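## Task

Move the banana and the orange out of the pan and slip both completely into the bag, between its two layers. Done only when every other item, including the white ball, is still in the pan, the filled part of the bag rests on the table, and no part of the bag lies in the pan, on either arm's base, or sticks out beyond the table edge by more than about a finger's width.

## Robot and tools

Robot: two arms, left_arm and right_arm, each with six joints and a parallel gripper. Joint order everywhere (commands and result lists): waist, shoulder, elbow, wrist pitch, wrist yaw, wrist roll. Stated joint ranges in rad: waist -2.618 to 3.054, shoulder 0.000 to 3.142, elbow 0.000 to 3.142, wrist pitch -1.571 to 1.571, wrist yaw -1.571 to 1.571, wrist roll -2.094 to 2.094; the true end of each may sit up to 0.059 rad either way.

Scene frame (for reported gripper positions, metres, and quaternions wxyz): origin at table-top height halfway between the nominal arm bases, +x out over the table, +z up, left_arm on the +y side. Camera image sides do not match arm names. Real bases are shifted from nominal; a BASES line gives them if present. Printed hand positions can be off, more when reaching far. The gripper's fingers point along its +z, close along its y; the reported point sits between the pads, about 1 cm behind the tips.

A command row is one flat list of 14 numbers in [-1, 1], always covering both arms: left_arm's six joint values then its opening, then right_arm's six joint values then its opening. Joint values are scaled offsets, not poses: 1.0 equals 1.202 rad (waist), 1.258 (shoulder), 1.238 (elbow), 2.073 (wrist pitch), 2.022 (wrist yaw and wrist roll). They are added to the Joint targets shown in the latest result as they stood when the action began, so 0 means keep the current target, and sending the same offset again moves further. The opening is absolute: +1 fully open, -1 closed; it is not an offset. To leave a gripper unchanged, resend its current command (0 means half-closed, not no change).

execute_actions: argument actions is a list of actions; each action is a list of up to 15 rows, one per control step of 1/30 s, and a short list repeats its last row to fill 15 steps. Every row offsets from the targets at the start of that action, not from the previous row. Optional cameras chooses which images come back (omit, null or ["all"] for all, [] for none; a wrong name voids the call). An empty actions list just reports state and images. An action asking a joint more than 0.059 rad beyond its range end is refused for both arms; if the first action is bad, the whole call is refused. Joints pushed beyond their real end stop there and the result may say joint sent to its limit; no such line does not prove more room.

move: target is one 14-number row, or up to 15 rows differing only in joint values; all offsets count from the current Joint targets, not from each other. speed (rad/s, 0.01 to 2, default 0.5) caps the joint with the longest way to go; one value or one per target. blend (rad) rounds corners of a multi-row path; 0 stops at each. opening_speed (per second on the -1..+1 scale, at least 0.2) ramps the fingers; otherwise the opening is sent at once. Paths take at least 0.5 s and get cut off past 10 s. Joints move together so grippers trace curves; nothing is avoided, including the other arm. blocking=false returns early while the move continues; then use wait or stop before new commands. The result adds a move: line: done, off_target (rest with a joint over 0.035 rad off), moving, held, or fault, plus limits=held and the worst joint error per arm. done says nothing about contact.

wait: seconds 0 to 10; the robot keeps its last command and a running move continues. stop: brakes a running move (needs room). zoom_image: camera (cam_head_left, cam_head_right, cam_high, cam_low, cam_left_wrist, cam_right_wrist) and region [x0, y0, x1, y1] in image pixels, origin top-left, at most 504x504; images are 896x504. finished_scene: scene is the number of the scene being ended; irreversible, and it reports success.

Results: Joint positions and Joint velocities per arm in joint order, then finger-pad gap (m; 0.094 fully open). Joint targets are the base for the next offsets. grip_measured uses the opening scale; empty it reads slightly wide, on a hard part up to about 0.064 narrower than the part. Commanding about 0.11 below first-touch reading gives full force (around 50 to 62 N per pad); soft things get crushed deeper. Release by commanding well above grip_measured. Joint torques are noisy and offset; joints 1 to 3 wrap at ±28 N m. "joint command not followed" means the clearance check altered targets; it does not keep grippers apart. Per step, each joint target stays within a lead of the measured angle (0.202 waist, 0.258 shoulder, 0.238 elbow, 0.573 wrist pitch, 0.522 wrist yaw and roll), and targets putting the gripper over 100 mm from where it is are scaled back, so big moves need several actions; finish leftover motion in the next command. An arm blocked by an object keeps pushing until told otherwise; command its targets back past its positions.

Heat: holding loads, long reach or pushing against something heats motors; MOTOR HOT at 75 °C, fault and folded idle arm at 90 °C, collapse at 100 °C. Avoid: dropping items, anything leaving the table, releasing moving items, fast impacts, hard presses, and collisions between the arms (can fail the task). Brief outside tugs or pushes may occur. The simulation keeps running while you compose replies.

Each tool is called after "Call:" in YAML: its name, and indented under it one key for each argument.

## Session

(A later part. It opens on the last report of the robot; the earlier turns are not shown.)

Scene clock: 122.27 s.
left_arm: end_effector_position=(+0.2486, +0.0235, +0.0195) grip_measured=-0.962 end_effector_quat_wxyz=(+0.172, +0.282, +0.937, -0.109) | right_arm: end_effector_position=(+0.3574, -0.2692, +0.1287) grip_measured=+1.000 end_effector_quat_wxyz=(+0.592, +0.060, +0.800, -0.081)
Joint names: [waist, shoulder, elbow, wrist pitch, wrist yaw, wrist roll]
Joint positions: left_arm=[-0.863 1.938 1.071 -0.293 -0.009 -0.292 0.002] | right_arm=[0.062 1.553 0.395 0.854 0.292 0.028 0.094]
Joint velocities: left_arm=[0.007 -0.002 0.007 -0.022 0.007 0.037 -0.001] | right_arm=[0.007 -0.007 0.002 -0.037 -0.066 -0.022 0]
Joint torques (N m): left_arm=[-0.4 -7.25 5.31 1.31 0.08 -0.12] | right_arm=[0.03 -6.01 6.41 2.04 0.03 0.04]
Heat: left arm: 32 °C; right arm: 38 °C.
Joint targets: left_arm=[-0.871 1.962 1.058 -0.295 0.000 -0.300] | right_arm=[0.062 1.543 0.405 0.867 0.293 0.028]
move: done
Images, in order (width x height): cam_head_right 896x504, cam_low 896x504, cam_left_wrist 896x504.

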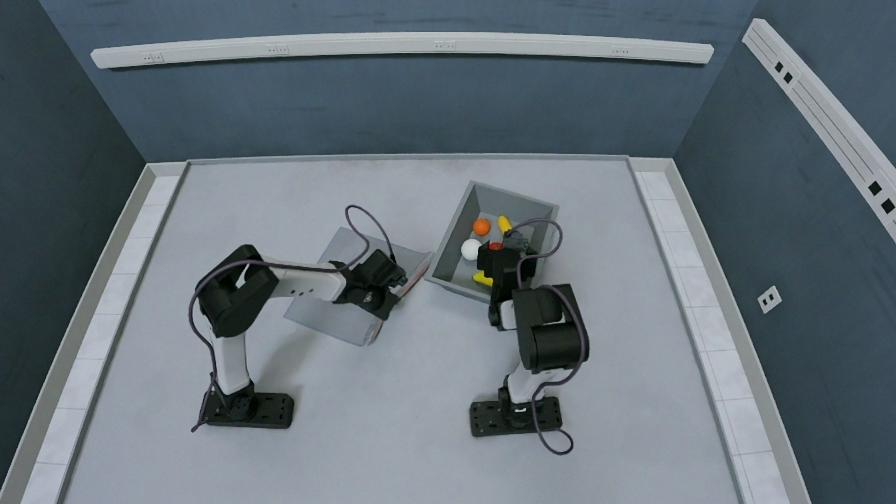

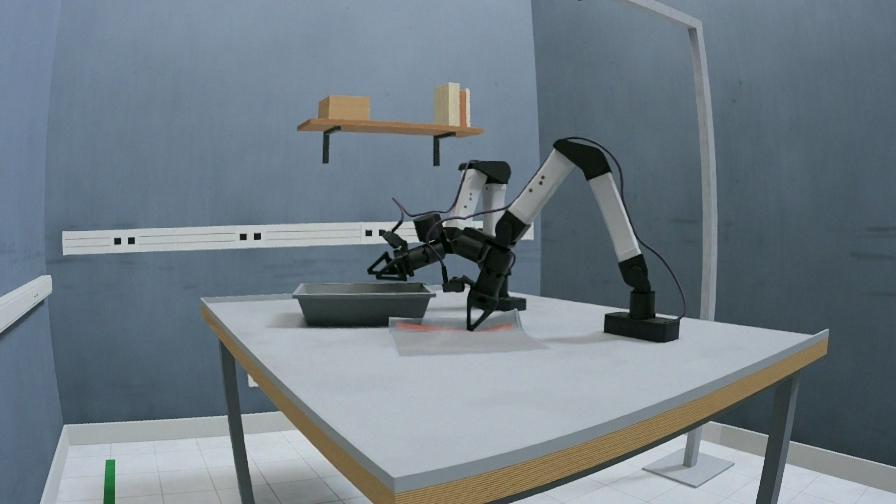

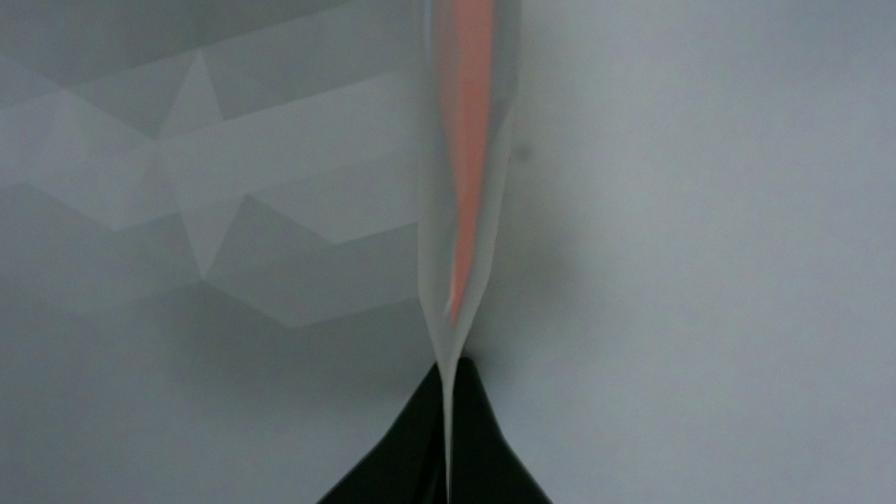

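Call:
move:
  target: [0.0333,-0.1868,-0.004,-0.0637,0,0.0198,-1,0,0,0,0,0,0,1]
  speed: 0.15
  cameras: ["cam_left_wrist","cam_low","cam_head_right"]

Call:
zoom_image:
  camera: "cam_low"
  region: [350, 260, 570, 390]

Call:
zoom_image:
  camera: "cam_head_right"
  region: [270, 190, 440, 360]

Scene clock: 124.70 s.
left_arm: end_effector_position=(+0.2494, +0.0388, +0.0778) grip_measured=-0.964 end_effector_quat_wxyz=(+0.199, +0.279, +0.932, -0.120) | right_arm: end_effector_position=(+0.3574, -0.2692, +0.1287) grip_measured=+1.000 end_effector_quat_wxyz=(+0.592, +0.060, +0.800, -0.081)
Joint names: [waist, shoulder, elbow, wrist pitch, wrist yaw, wrist roll]
Joint positions: left_arm=[-0.837 1.752 1.065 -0.414 -0.009 -0.269 0.002] | right_arm=[0.062 1.553 0.395 0.854 0.292 0.028 0.094]
Joint velocities: left_arm=[-0.002 0.002 0.002 -0.066 -0.007 0.007 -0.001] | right_arm=[0.012 0.007 0.007 -0.022 -0.081 -0.007 0]
Joint torques (N m): left_arm=[0.75 -9.96 6.13 1.28 0.07 0.07] | right_arm=[0.05 -5.98 6.38 2.03 0.03 0.04]
Heat: left arm: 33 °C; right arm: 38 °C.
Joint targets: left_arm=[-0.830 1.727 1.053 -0.427 0.000 -0.260] | right_arm=[0.062 1.543 0.405 0.867 0.293 0.028]
move: done
Images, in order (width x height): cam_head_right 896x504, cam_low 896x504, cam_left_wrist 896x504.

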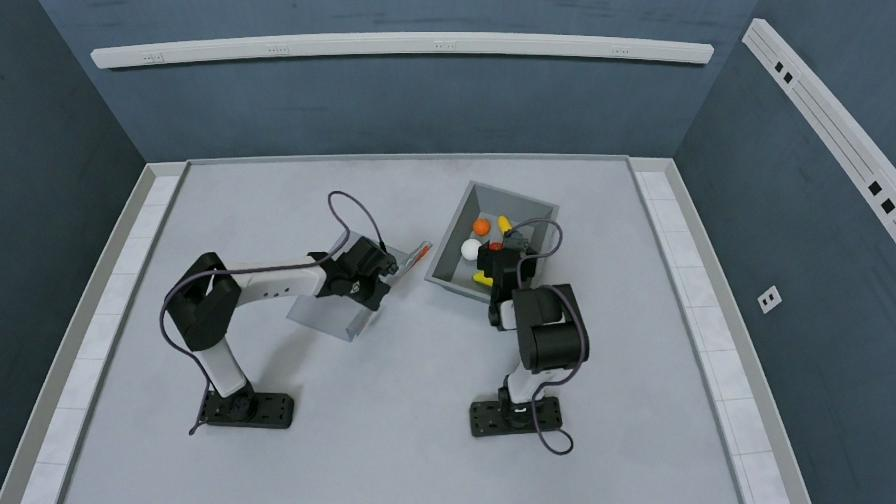

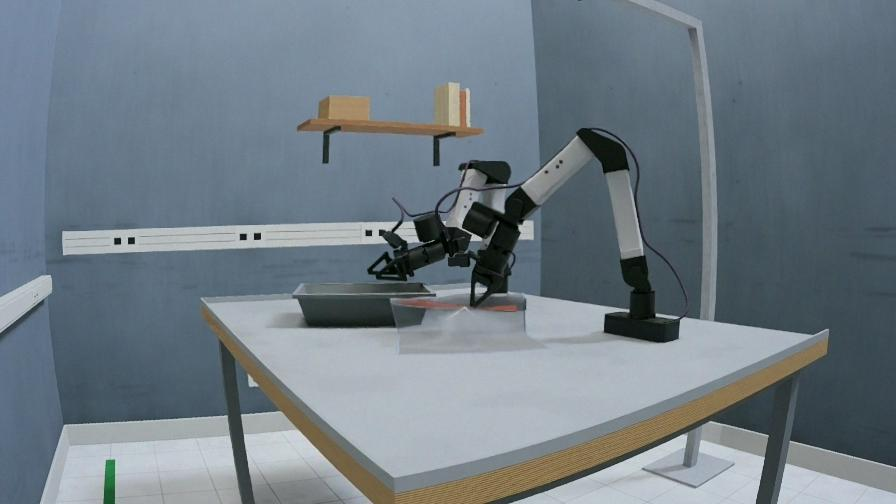

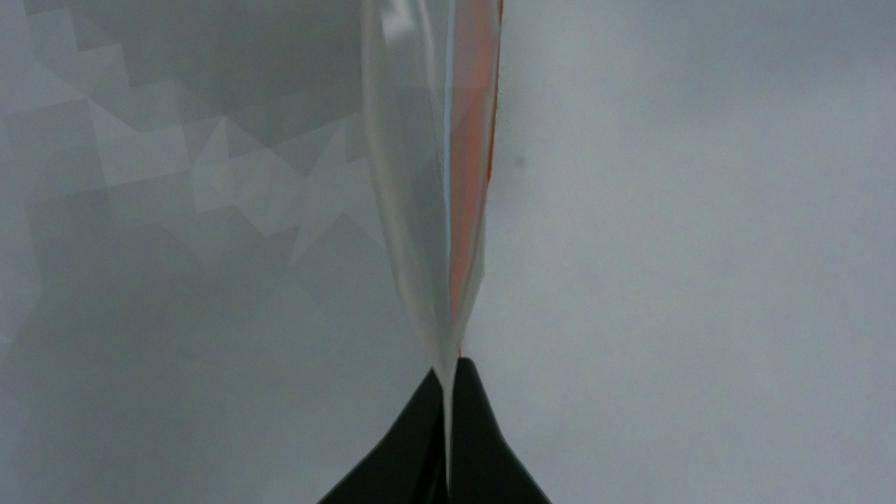

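Scaled by 2.291 from the camera's 896x504 image, which has a finer 1280x720 frame.

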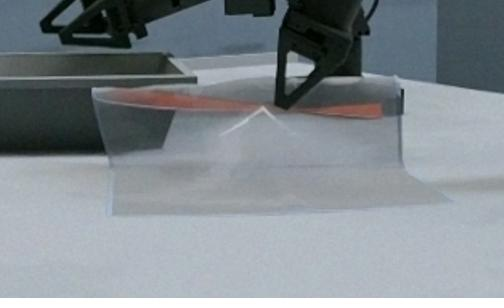

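Scaled by 2.965 from the camera's 896x504 image, which has a finer 1280x720 frame.

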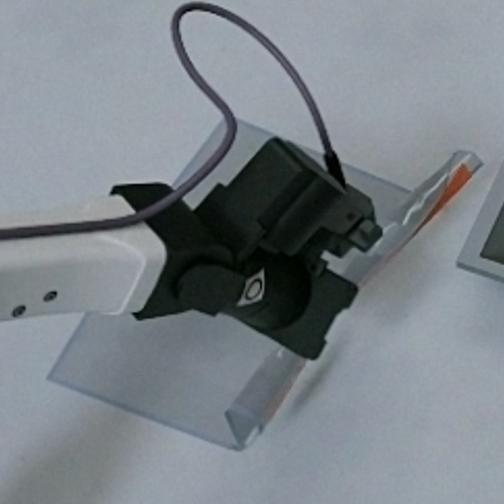

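Call:
move:
  target:
    - [0,0,0,0,0,0,-1,0.1,-0.589,-0.063,-0.4062,-0.1449,-0.0138,1]
    - [0,0,0,0,0,0,-1,0.5774,-0.589,-0.063,-0.4062,-0.1449,-0.0138,1]
  speed: 0.9
  blend: 0.1
  cameras: ["cam_left_wrist","cam_right_wrist","cam_head_right"]

Call:
zoom_image:
  camera: "cam_right_wrist"
  region: [200, 0, 700, 400]

Scene clock: 135.40 s.
left_arm: end_effector_position=(+0.2492, +0.0390, +0.0777) grip_measured=-0.964 end_effector_quat_wxyz=(+0.199, +0.279, +0.932, -0.120) | right_arm: end_effector_position=(+0.1741, -0.0439, +0.1583) grip_measured=+1.000 end_effector_quat_wxyz=(+0.487, -0.321, +0.787, +0.201)
Joint names: [waist, shoulder, elbow, wrist pitch, wrist yaw, wrist roll]
Joint positions: left_arm=[-0.837 1.752 1.065 -0.415 -0.009 -0.268 0.002] | right_arm=[0.749 0.812 0.33 0.021 0.003 0.004 0.094]
Joint velocities: left_arm=[-0.002 0.002 -0.007 0.037 0.007 0.007 0] | right_arm=[0.007 0.007 -0.007 -0.11 -0.081 0.051 0]
Joint torques (N m): left_arm=[0.72 -9.98 6.17 1.31 0.08 0.03] | right_arm=[0.72 -2.04 7.16 1.91 -0.05 -0.01]
Heat: left arm: 33 °C; right arm: 38 °C.
Joint targets: left_arm=[-0.830 1.727 1.053 -0.427 0.000 -0.260] | right_arm=[0.756 0.803 0.327 0.026 0.000 0.000]
move: done
Images, in order (width x height): cam_head_right 896x504, cam_left_wrist 896x504, cam_right_wrist 896x504.

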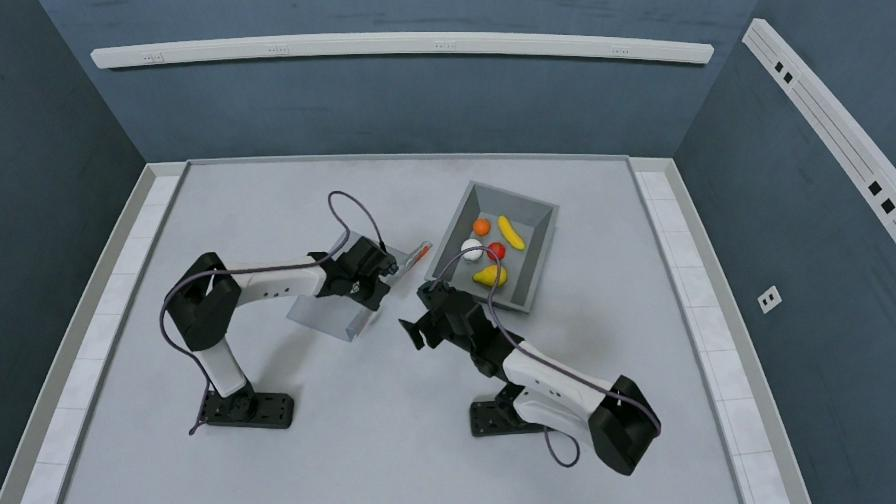

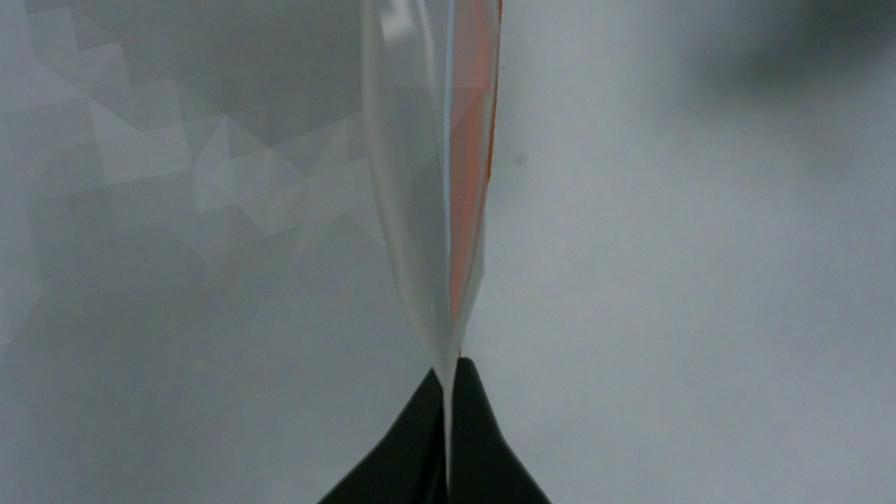

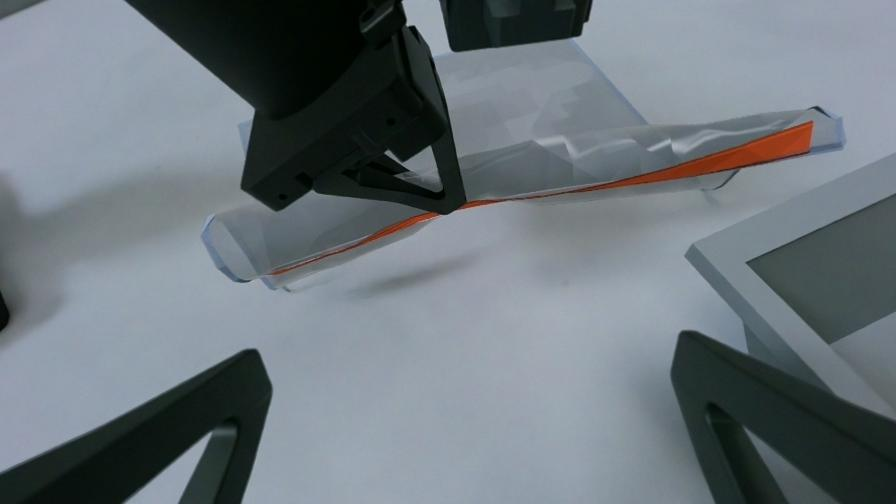

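Scaled by 1.008 from the camera's 896x504 image, which has a finer 1280x720 frame.

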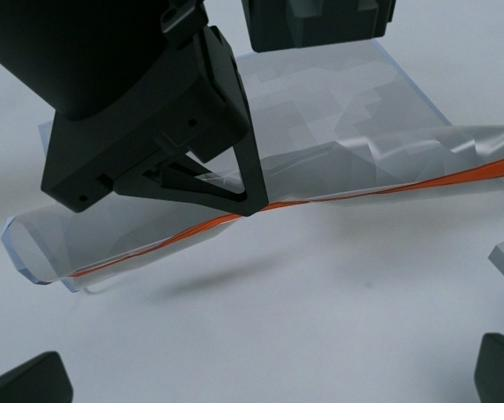

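Call:
zoom_image:
  camera: "cam_right_wrist"
  region: [180, 180, 440, 310]

Call:
zoom_image:
  camera: "cam_right_wrist"
  region: [640, 80, 860, 220]

Call:
zoom_image:
  camera: "cam_right_wrist"
  region: [420, 130, 660, 260]

Scaled by 1.938 from the camera's 896x504 image, which has a finer 1280x720 frame.

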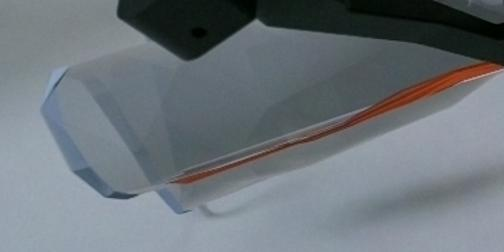

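Scaled by 2.291 from the camera's 896x504 image, which has a finer 1280x720 frame.

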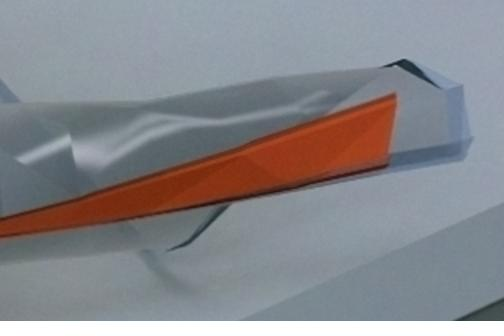

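Scaled by 2.100 from the camera's 896x504 image, which has a finer 1280x720 frame.

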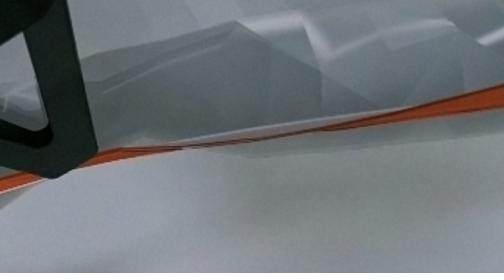

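Call:
move:
  target:
    - [0.0208,0.1399,0.0404,0.013,0,0.0124,-1,0,0,0,0,0,0,1]
    - [0.1414,0.1399,0.0404,0.013,0,0.0841,-1,0,0,0,0,0,0,1]
  speed: 0.13
  blend: 0.02
  cameras: ["cam_left_wrist","cam_right_wrist"]

Call:
zoom_image:
  camera: "cam_right_wrist"
  region: [300, 0, 800, 300]

Scene clock: 143.57 s.
left_arm: end_effector_position=(+0.2939, +0.0924, +0.0326) grip_measured=-0.964 end_effector_quat_wxyz=(+0.167, +0.281, +0.943, -0.064) | right_arm: end_effector_position=(+0.1741, -0.0440, +0.1581) grip_measured=+1.000 end_effector_quat_wxyz=(+0.487, -0.321, +0.787, +0.201)
Joint names: [waist, shoulder, elbow, wrist pitch, wrist yaw, wrist roll]
Joint positions: left_arm=[-0.665 1.886 1.082 -0.409 -0.009 -0.099 0.002] | right_arm=[0.749 0.812 0.33 0.02 0.003 0.004 0.094]
Joint velocities: left_arm=[0.007 -0.007 0.007 0.022 -0.081 -0.007 -0.001] | right_arm=[0.007 -0.007 0.007 0.022 -0.007 -0.066 0]
Joint torques (N m): left_arm=[0.55 -7.45 8.73 1.31 0.08 0.04] | right_arm=[0.73 -2.03 7.17 1.93 -0.05 -0.01]
Heat: left arm: 33 °C; right arm: 38 °C.
Joint targets: left_arm=[-0.661 1.903 1.103 -0.400 0.000 -0.090] | right_arm=[0.756 0.803 0.327 0.026 0.000 0.000]
move: done
Images, in order (width x height): cam_left_wrist 896x504, cam_right_wrist 896x504.

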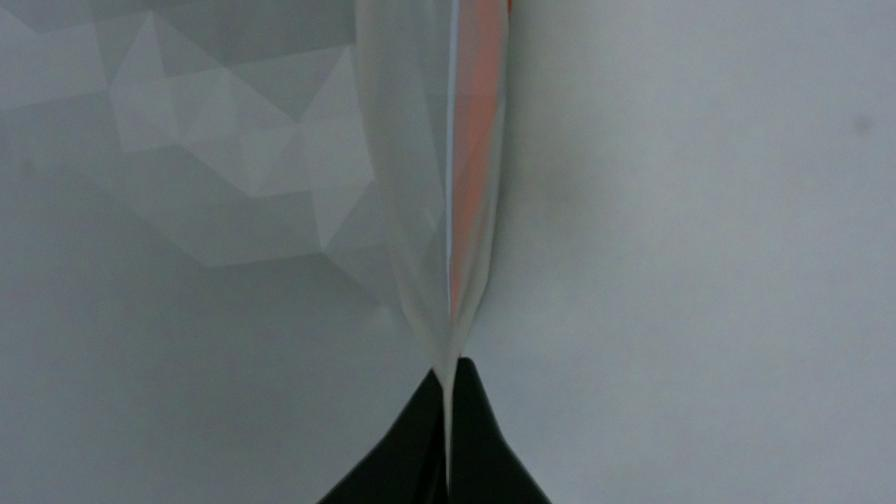

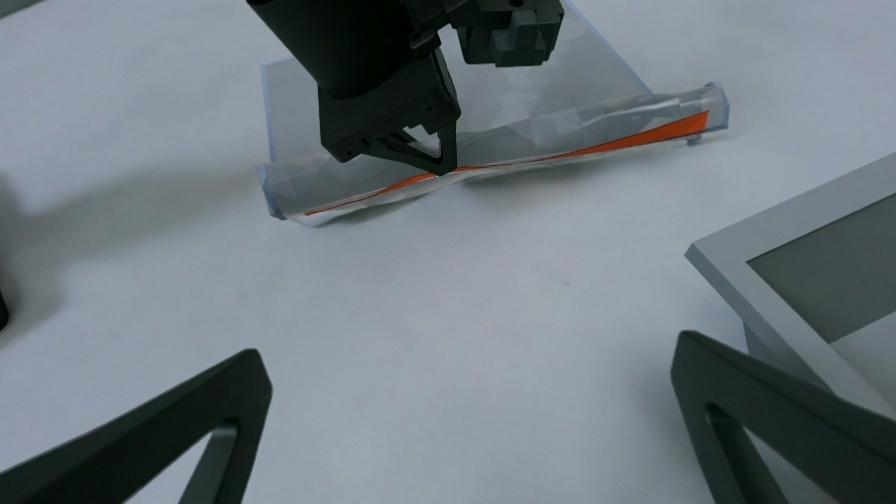

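Scaled by 1.008 from the camera's 896x504 image, which has a finer 1280x720 frame.

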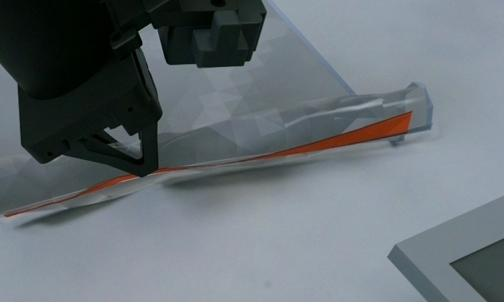

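Call:
move:
  target:
    - [0.0,0.0366,-0.0266,0.038,0,0,-1,0,0,0,0,0,0,1]
  speed: 0.12
  cameras: []

Call:
move:
  target: [0,0,0,0,0,0,0.1,0,0,0,0,0,0,1]
  opening_speed: 0.7
  cameras: ["cam_right_wrist"]

Call:
move:
  target: [0,-0.32,-0.018,-0.04,0,0,0.1,0,0,0,0,0,0,1]
  speed: 0.5
  cameras: ["cam_right_wrist","cam_head_right","cam_low"]

Call:
zoom_image:
  camera: "cam_head_right"
  region: [270, 190, 440, 360]

Scene clock: 146.37 s.
left_arm: end_effector_position=(+0.3033, +0.0849, +0.0215) grip_measured=-0.964 end_effector_quat_wxyz=(+0.180, +0.281, +0.940, -0.069) | right_arm: end_effector_position=(+0.1741, -0.0440, +0.1581) grip_measured=+1.000 end_effector_quat_wxyz=(+0.487, -0.321, +0.787, +0.201)
Joint names: [waist, shoulder, elbow, wrist pitch, wrist yaw, wrist roll]
Joint positions: left_arm=[-0.665 1.932 1.082 -0.332 -0.009 -0.098 0.002] | right_arm=[0.749 0.812 0.33 0.02 0.003 0.004 0.094]
Joint velocities: left_arm=[0.002 -0.032 -0.017 -0.037 -0.022 -0.037 0] | right_arm=[-0.037 -0.002 -0.012 -0.051 -0.051 -0.007 0]
Joint torques (N m): left_arm=[0.54 -7.73 5.41 1.38 0.09 0.04] | right_arm=[0.75 -2.04 7.17 1.92 -0.05 -0.01]
Heat: left arm: 33 °C; right arm: 38 °C.
Joint targets: left_arm=[-0.661 1.949 1.070 -0.321 0.000 -0.090] | right_arm=[0.756 0.803 0.327 0.026 0.000 0.000]
move: done
No camera images: "cameras" was empty.

Scene clock: 148.17 s.
left_arm: end_effector_position=(+0.3036, +0.0846, +0.0217) grip_measured=+0.099 end_effector_quat_wxyz=(+0.181, +0.281, +0.940, -0.070) | right_arm: end_effector_position=(+0.1741, -0.0440, +0.1581) grip_measured=+1.000 end_effector_quat_wxyz=(+0.487, -0.321, +0.787, +0.201)
Joint names: [waist, shoulder, elbow, wrist pitch, wrist yaw, wrist roll]
Joint positions: left_arm=[-0.665 1.932 1.082 -0.33 -0.009 -0.098 0.052] | right_arm=[0.749 0.812 0.33 0.02 0.003 0.004 0.094]
Joint velocities: left_arm=[-0.022 0.022 0.002 0.037 -0.051 -0.007 0] | right_arm=[-0.002 -0.012 0.002 -0.022 -0.007 0.051 0]
Joint torques (N m): left_arm=[0.51 -7.73 5.42 1.38 0.09 0.04] | right_arm=[0.73 -2.03 7.17 1.92 -0.04 -0.01]
Heat: left arm: 33 °C; right arm: 38 °C.
Joint targets: left_arm=[-0.661 1.949 1.070 -0.321 0.000 -0.090] | right_arm=[0.756 0.803 0.327 0.026 0.000 0.000]
move: done
Images, in order (width x height): cam_right_wrist 896x504.

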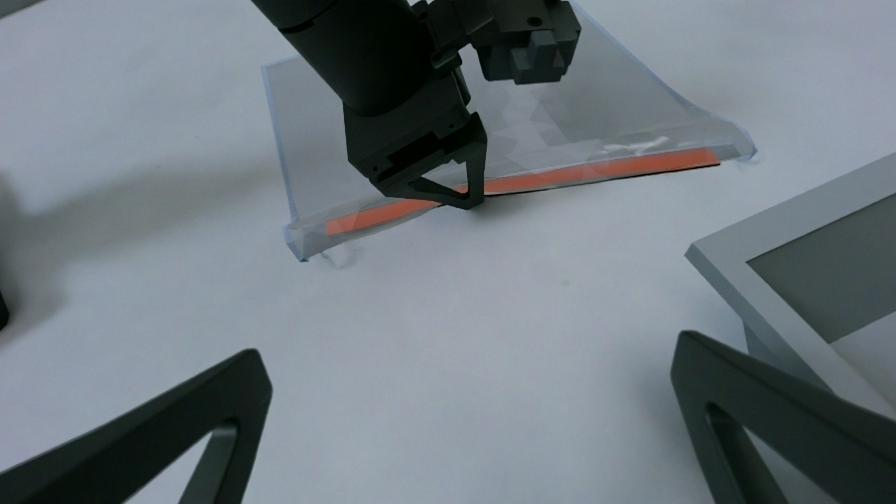

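Scene clock: 149.67 s.
left_arm: end_effector_position=(+0.3052, +0.0833, +0.1553) grip_measured=+0.099 end_effector_quat_wxyz=(+0.311, +0.269, +0.903, -0.123) | right_arm: end_effector_position=(+0.1741, -0.0440, +0.1581) grip_measured=+1.000 end_effector_quat_wxyz=(+0.487, -0.321, +0.787, +0.201)
Joint names: [waist, shoulder, elbow, wrist pitch, wrist yaw, wrist roll]
Joint positions: left_arm=[-0.665 1.559 1.061 -0.389 -0.009 -0.098 0.052] | right_arm=[0.749 0.812 0.33 0.02 0.003 0.004 0.094]
Joint velocities: left_arm=[-0.007 -0.017 0.012 -0.007 0.007 0.022 0.001] | right_arm=[0.012 -0.012 0.012 0.007 -0.051 0.007 0]
Joint torques (N m): left_arm=[0.54 -7.88 6.8 1.65 0.09 0.03] | right_arm=[0.72 -2.03 7.17 1.92 -0.05 -0.01]
Heat: left arm: 33 °C; right arm: 38 °C.
Joint targets: left_arm=[-0.661 1.547 1.047 -0.404 0.000 -0.090] | right_arm=[0.756 0.803 0.327 0.026 0.000 0.000]
move: done
Images, in order (width x height): cam_head_right 896x504, cam_low 896x504, cam_right_wrist 896x504.

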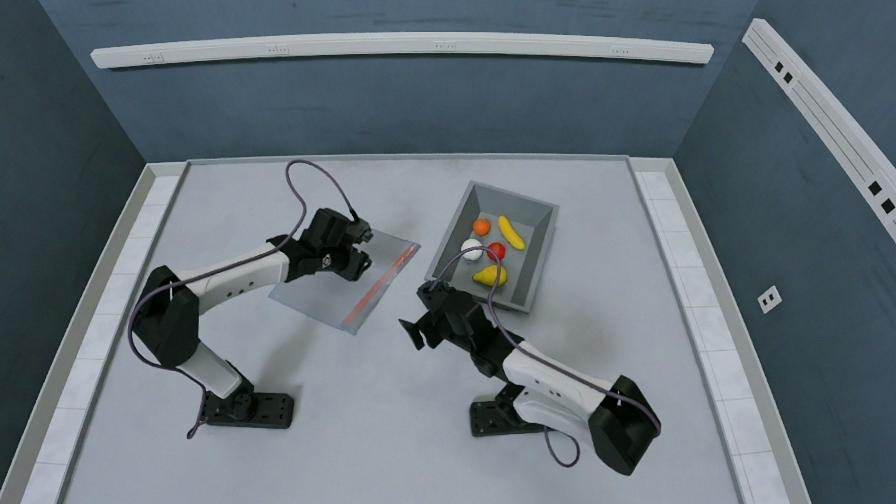

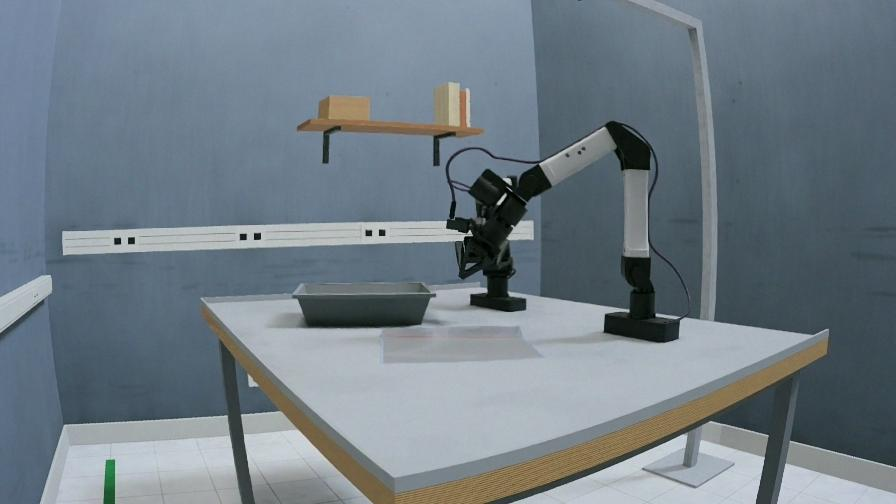

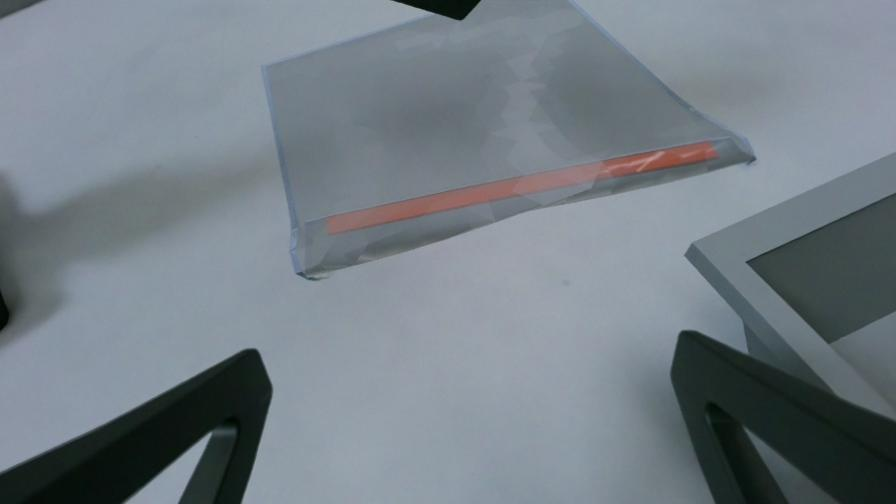

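Scaled by 2.965 from the camera's 896x504 image, which has a finer 1280x720 frame.

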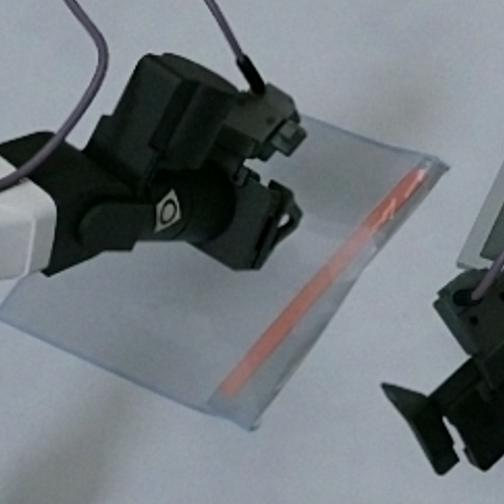

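Call:
zoom_image:
  camera: "cam_right_wrist"
  region: [250, 160, 510, 300]

Call:
zoom_image:
  camera: "cam_right_wrist"
  region: [560, 80, 800, 220]

Scaled by 1.938 from the camera's 896x504 image, which has a finer 1280x720 frame.

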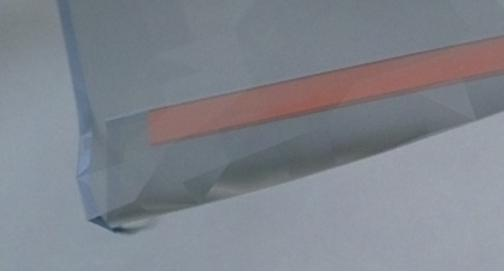

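Scaled by 2.100 from the camera's 896x504 image, which has a finer 1280x720 frame.

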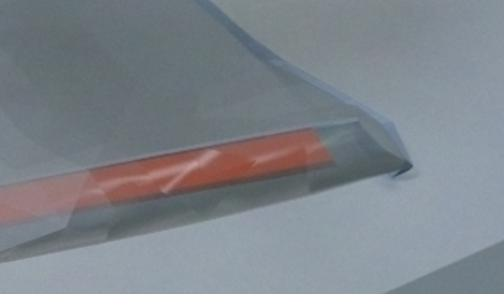

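Call:
move:
  target: [0.4251,0.2638,0.3999,-0.2215,0,0.2705,0.3,0,0,0,0,0,0,1]
  speed: 0.7
  cameras: ["cam_left_wrist","cam_head_right"]

Scene clock: 152.80 s.
left_arm: end_effector_position=(+0.4130, +0.2750, +0.1453) grip_measured=+0.298 end_effector_quat_wxyz=(+0.186, +0.293, +0.937, +0.029) | right_arm: end_effector_position=(+0.1741, -0.0440, +0.1581) grip_measured=+1.000 end_effector_quat_wxyz=(+0.487, -0.321, +0.787, +0.201)
Joint names: [waist, shoulder, elbow, wrist pitch, wrist yaw, wrist roll]
Joint positions: left_arm=[-0.144 1.862 1.519 -0.85 -0.004 0.448 0.061] | right_arm=[0.749 0.812 0.33 0.02 0.003 0.004 0.094]
Joint velocities: left_arm=[-0.012 0.007 0.002 -0.037 0.022 0.022 0.001] | right_arm=[0.002 0.002 0.002 -0.066 0.022 0.022 0]
Joint torques (N m): left_arm=[-0.23 -8.1 10.02 1.06 0.07 0] | right_arm=[0.73 -2.03 7.16 1.93 -0.05 -0.01]
Heat: left arm: 34 °C; right arm: 38 °C.
Joint targets: left_arm=[-0.150 1.878 1.543 -0.863 0.000 0.457] | right_arm=[0.756 0.803 0.327 0.026 0.000 0.000]
move: done
Images, in order (width x height): cam_head_right 896x504, cam_left_wrist 896x504.

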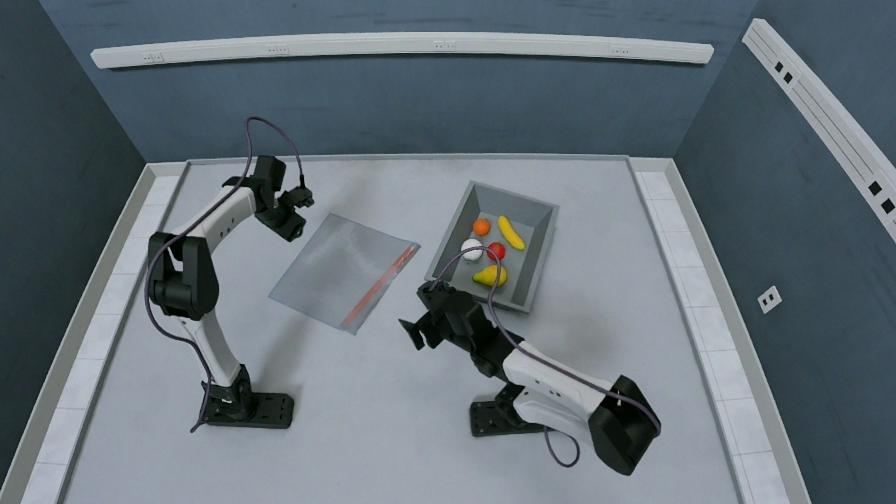

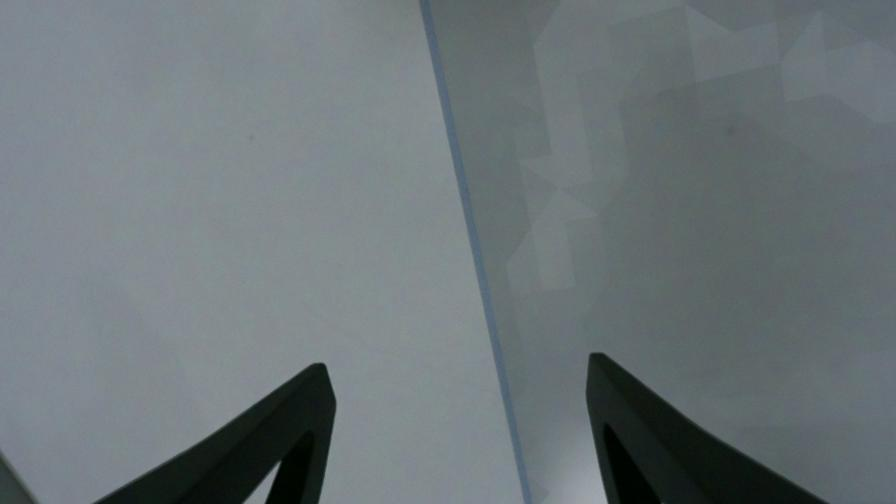

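Call:
move:
  target: [-0.0466,0.2858,0.1236,-0.046,0,-0.0371,0.3,0,0,0,0,0,0,1]
  speed: 0.5
  cameras: ["cam_left_wrist"]

Scene clock: 155.50 s.
left_arm: end_effector_position=(+0.4098, +0.2501, +0.0332) grip_measured=+0.298 end_effector_quat_wxyz=(+0.036, +0.299, +0.954, +0.005) | right_arm: end_effector_position=(+0.1741, -0.0440, +0.1581) grip_measured=+1.000 end_effector_quat_wxyz=(+0.487, -0.321, +0.787, +0.201)
Joint names: [waist, shoulder, elbow, wrist pitch, wrist yaw, wrist roll]
Joint positions: left_arm=[-0.201 2.227 1.675 -0.946 -0.004 0.39 0.061] | right_arm=[0.749 0.812 0.33 0.02 0.003 0.004 0.094]
Joint velocities: left_arm=[0.002 0.012 -0.002 -0.081 -0.007 -0.066 0] | right_arm=[-0.007 -0.017 -0.012 0.037 0.051 -0.007 0]
Joint torques (N m): left_arm=[-0.16 -10.71 8.83 0.43 0.08 -0.13] | right_arm=[0.73 -2.03 7.16 1.92 -0.05 -0.01]
Heat: left arm: 34 °C; right arm: 38 °C.
Joint targets: left_arm=[-0.206 2.238 1.696 -0.959 0.000 0.382] | right_arm=[0.756 0.803 0.327 0.026 0.000 0.000]
move: done
Images, in order (width x height): cam_left_wrist 896x504.

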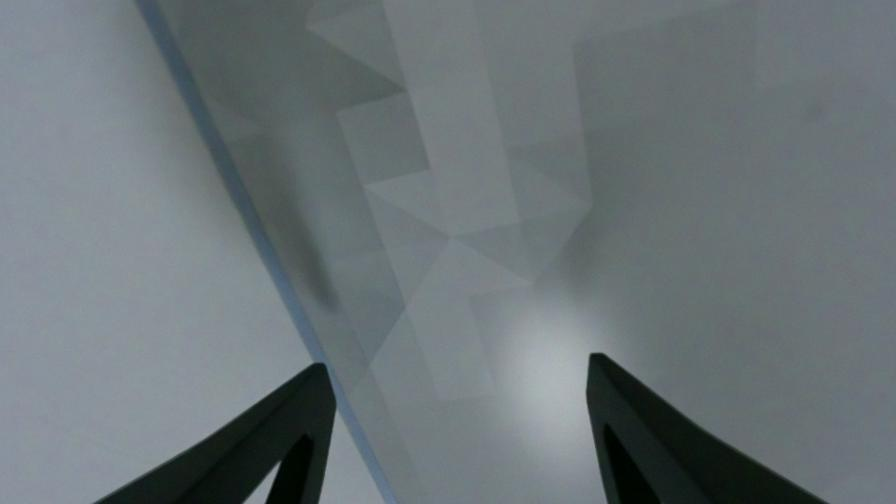

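Call:
move:
  target: [0.015,0.0231,-0.0194,0.026,0,-0.0653,0.3,0,0,0,0,0,0,1]
  speed: 0.1
  cameras: ["cam_left_wrist"]

Scene clock: 158.90 s.
left_arm: end_effector_position=(+0.4158, +0.2519, +0.0259) grip_measured=+0.298 end_effector_quat_wxyz=(+0.043, +0.232, +0.972, +0.003) | right_arm: end_effector_position=(+0.1741, -0.0440, +0.1581) grip_measured=+1.000 end_effector_quat_wxyz=(+0.487, -0.321, +0.787, +0.201)
Joint names: [waist, shoulder, elbow, wrist pitch, wrist yaw, wrist roll]
Joint positions: left_arm=[-0.194 2.245 1.675 -0.915 -0.004 0.258 0.061] | right_arm=[0.749 0.812 0.33 0.02 0.003 0.004 0.094]
Joint velocities: left_arm=[-0.002 0.012 -0.002 -0.022 -0.037 -0.007 0.001] | right_arm=[0.007 0.002 0.002 -0.037 0.037 0.051 0]
Joint torques (N m): left_arm=[0.73 -10.07 6.48 0.71 0.07 -0.11] | right_arm=[0.73 -2.04 7.17 1.92 -0.05 -0.01]
Heat: left arm: 34 °C; right arm: 38 °C.
Joint targets: left_arm=[-0.188 2.267 1.671 -0.905 0.000 0.250] | right_arm=[0.756 0.803 0.327 0.026 0.000 0.000]
move: done
Images, in order (width x height): cam_left_wrist 896x504.

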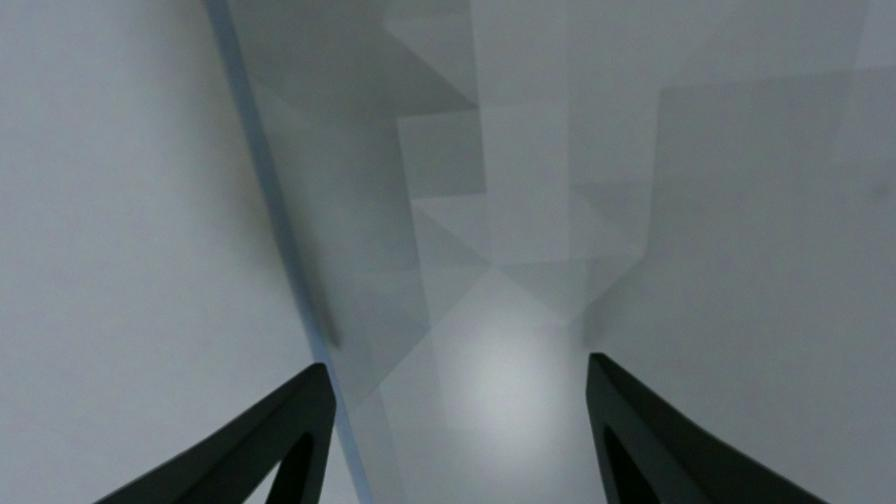

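Call:
move:
  target: [0.014,0.0105,-0.0075,0.0105,0,0,0.42,0,0,0,0,0,0,1]
  speed: 0.1
  cameras: ["cam_left_wrist"]

Scene clock: 160.07 s.
left_arm: end_effector_position=(+0.4209, +0.2592, +0.0205) grip_measured=+0.418 end_effector_quat_wxyz=(+0.046, +0.222, +0.974, +0.004) | right_arm: end_effector_position=(+0.1741, -0.0440, +0.1581) grip_measured=+1.000 end_effector_quat_wxyz=(+0.487, -0.321, +0.787, +0.201)
Joint names: [waist, shoulder, elbow, wrist pitch, wrist yaw, wrist roll]
Joint positions: left_arm=[-0.176 2.259 1.675 -0.894 -0.004 0.258 0.067] | right_arm=[0.749 0.812 0.33 0.02 0.003 0.004 0.094]
Joint velocities: left_arm=[-0.007 0.012 0.017 0.066 -0.037 -0.095 0] | right_arm=[-0.022 0.022 -0.012 -0.037 -0.051 -0.037 0]
Joint torques (N m): left_arm=[0.68 -10.14 5.55 0.71 0.07 -0.12] | right_arm=[0.73 -2.02 7.17 1.92 -0.05 -0.01]
Heat: left arm: 34 °C; right arm: 38 °C.
Joint targets: left_arm=[-0.171 2.280 1.662 -0.883 0.000 0.250] | right_arm=[0.756 0.803 0.327 0.026 0.000 0.000]
move: done
Images, in order (width x height): cam_left_wrist 896x504.

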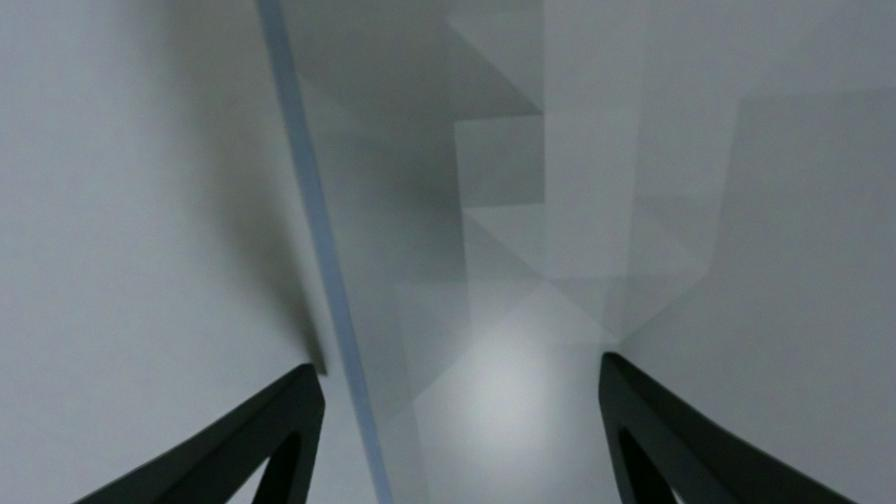

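Call:
move:
  target: [0,0.0064,-0.004,0.0064,0,0,0.42,0,0,0,0,0,0,1]
  speed: 0.1
  cameras: []

Call:
move:
  target: [0,0,0,0,0,0,-1,0,0,0,0,0,0,1]
  opening_speed: 0.7
  cameras: ["cam_left_wrist"]

Scene clock: 161.00 s.
left_arm: end_effector_position=(+0.4210, +0.2592, +0.0192) grip_measured=+0.418 end_effector_quat_wxyz=(+0.047, +0.222, +0.974, +0.004) | right_arm: end_effector_position=(+0.1741, -0.0440, +0.1581) grip_measured=+1.000 end_effector_quat_wxyz=(+0.487, -0.321, +0.787, +0.201)
Joint names: [waist, shoulder, elbow, wrist pitch, wrist yaw, wrist roll]
Joint positions: left_arm=[-0.176 2.26 1.671 -0.888 -0.004 0.258 0.067] | right_arm=[0.749 0.812 0.33 0.02 0.003 0.004 0.094]
Joint velocities: left_arm=[0.002 -0.007 0.012 0.095 -0.022 -0.066 0.002] | right_arm=[-0.002 -0.007 -0.012 -0.081 -0.022 0.022 0]
Joint torques (N m): left_arm=[0.64 -9.61 5.48 0.81 0.07 -0.13] | right_arm=[0.73 -2.03 7.19 1.92 -0.05 0]
Heat: left arm: 35 °C; right arm: 38 °C.
Joint targets: left_arm=[-0.171 2.289 1.657 -0.870 0.000 0.250] | right_arm=[0.756 0.803 0.327 0.026 0.000 0.000]
move: done
No camera images: "cameras" was empty.

Scene clock: 163.23 s.
left_arm: end_effector_position=(+0.4225, +0.2584, +0.0186) grip_measured=-0.987 end_effector_quat_wxyz=(+0.050, +0.222, +0.974, +0.002) | right_arm: end_effector_position=(+0.1741, -0.0440, +0.1581) grip_measured=+1.000 end_effector_quat_wxyz=(+0.487, -0.321, +0.787, +0.201)
Joint names: [waist, shoulder, elbow, wrist pitch, wrist yaw, wrist roll]
Joint positions: left_arm=[-0.176 2.262 1.671 -0.88 -0.002 0.257 0.001] | right_arm=[0.749 0.812 0.33 0.02 0.003 0.004 0.094]
Joint velocities: left_arm=[-0.007 -0.012 0.007 0.007 -0.037 0.051 0] | right_arm=[0.002 0.007 0.007 -0.066 0.007 -0.022 0]
Joint torques (N m): left_arm=[0.64 -9.78 5.45 0.73 0.03 -0.11] | right_arm=[0.75 -2.03 7.19 1.92 -0.05 -0.01]
Heat: left arm: 35 °C; right arm: 38 °C.
Joint targets: left_arm=[-0.171 2.288 1.657 -0.870 0.000 0.250] | right_arm=[0.756 0.803 0.327 0.026 0.000 0.000]
move: done
Images, in order (width x height): cam_left_wrist 896x504.

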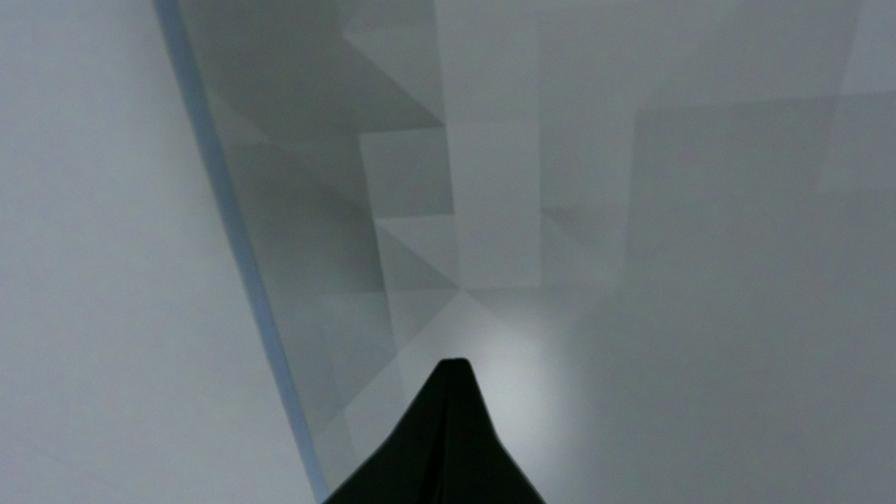

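Call:
move:
  target: [0,-0.0397,0.0315,-0.0429,0,0,-1,0,0,0,0,0,0,1]
  speed: 0.3
  cameras: []

Call:
move:
  target: [0.0341,0.1169,0.2072,-0.1006,0,-0.0247,0.42,0,0,0,0,0,0,1]
  speed: 0.3
  cameras: ["cam_left_wrist"]

Scene clock: 165.23 s.
left_arm: end_effector_position=(+0.4079, +0.2612, +0.0185) grip_measured=-0.987 end_effector_quat_wxyz=(+0.019, +0.222, +0.975, +0.001) | right_arm: end_effector_position=(+0.1741, -0.0440, +0.1581) grip_measured=+1.000 end_effector_quat_wxyz=(+0.487, -0.321, +0.787, +0.201)
Joint names: [waist, shoulder, elbow, wrist pitch, wrist yaw, wrist roll]
Joint positions: left_arm=[-0.176 2.262 1.675 -0.946 -0.002 0.257 0.001] | right_arm=[0.749 0.812 0.33 0.02 0.003 0.004 0.094]
Joint velocities: left_arm=[0.002 -0.002 -0.007 -0.007 -0.11 -0.007 -0.001] | right_arm=[-0.007 -0.007 -0.012 0.007 -0.154 -0.007 0]
Joint torques (N m): left_arm=[0.66 -13.57 8.7 0.37 0.04 -0.11] | right_arm=[0.73 -2.02 7.16 1.93 -0.05 -0.01]
Heat: left arm: 36 °C; right arm: 38 °C.
Joint targets: left_arm=[-0.171 2.238 1.696 -0.959 0.000 0.250] | right_arm=[0.756 0.803 0.327 0.026 0.000 0.000]
move: done
No camera images: "cameras" was empty.

Scene clock: 166.77 s.
left_arm: end_effector_position=(+0.4276, +0.2760, +0.0386) grip_measured=+0.418 end_effector_quat_wxyz=(-0.007, +0.179, +0.984, +0.001) | right_arm: end_effector_position=(+0.1741, -0.0440, +0.1581) grip_measured=+1.000 end_effector_quat_wxyz=(+0.487, -0.321, +0.787, +0.201)
Joint names: [waist, shoulder, elbow, wrist pitch, wrist yaw, wrist roll]
Joint positions: left_arm=[-0.136 2.362 1.932 -1.155 -0.002 0.208 0.067] | right_arm=[0.749 0.812 0.33 0.02 0.003 0.004 0.094]
Joint velocities: left_arm=[0.022 -0.007 -0.012 -0.022 0.007 -0.022 0] | right_arm=[-0.002 0.002 -0.017 0.022 -0.095 -0.007 0]
Joint torques (N m): left_arm=[0.66 -10.71 8.91 0.22 0.05 -0.11] | right_arm=[0.73 -2.02 7.16 1.92 -0.05 -0.01]
Heat: left arm: 36 °C; right arm: 38 °C.
Joint targets: left_arm=[-0.130 2.386 1.953 -1.167 0.000 0.200] | right_arm=[0.756 0.803 0.327 0.026 0.000 0.000]
move: done
Images, in order (width x height): cam_left_wrist 896x504.

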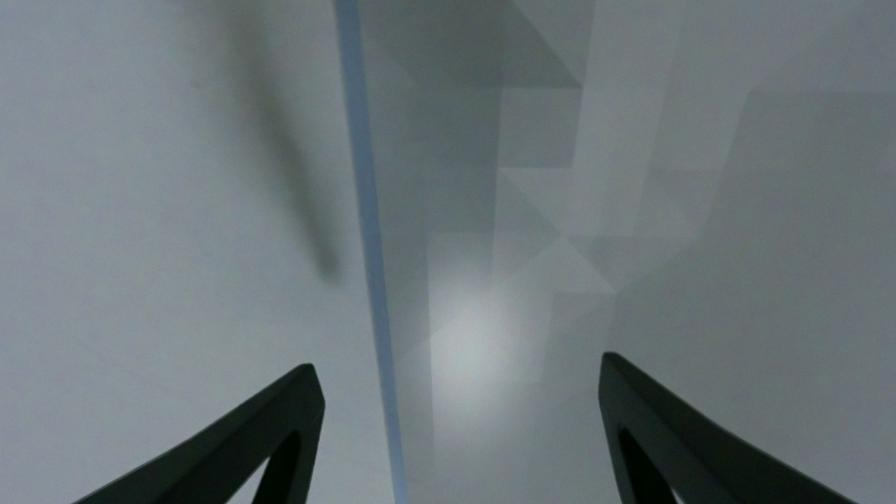

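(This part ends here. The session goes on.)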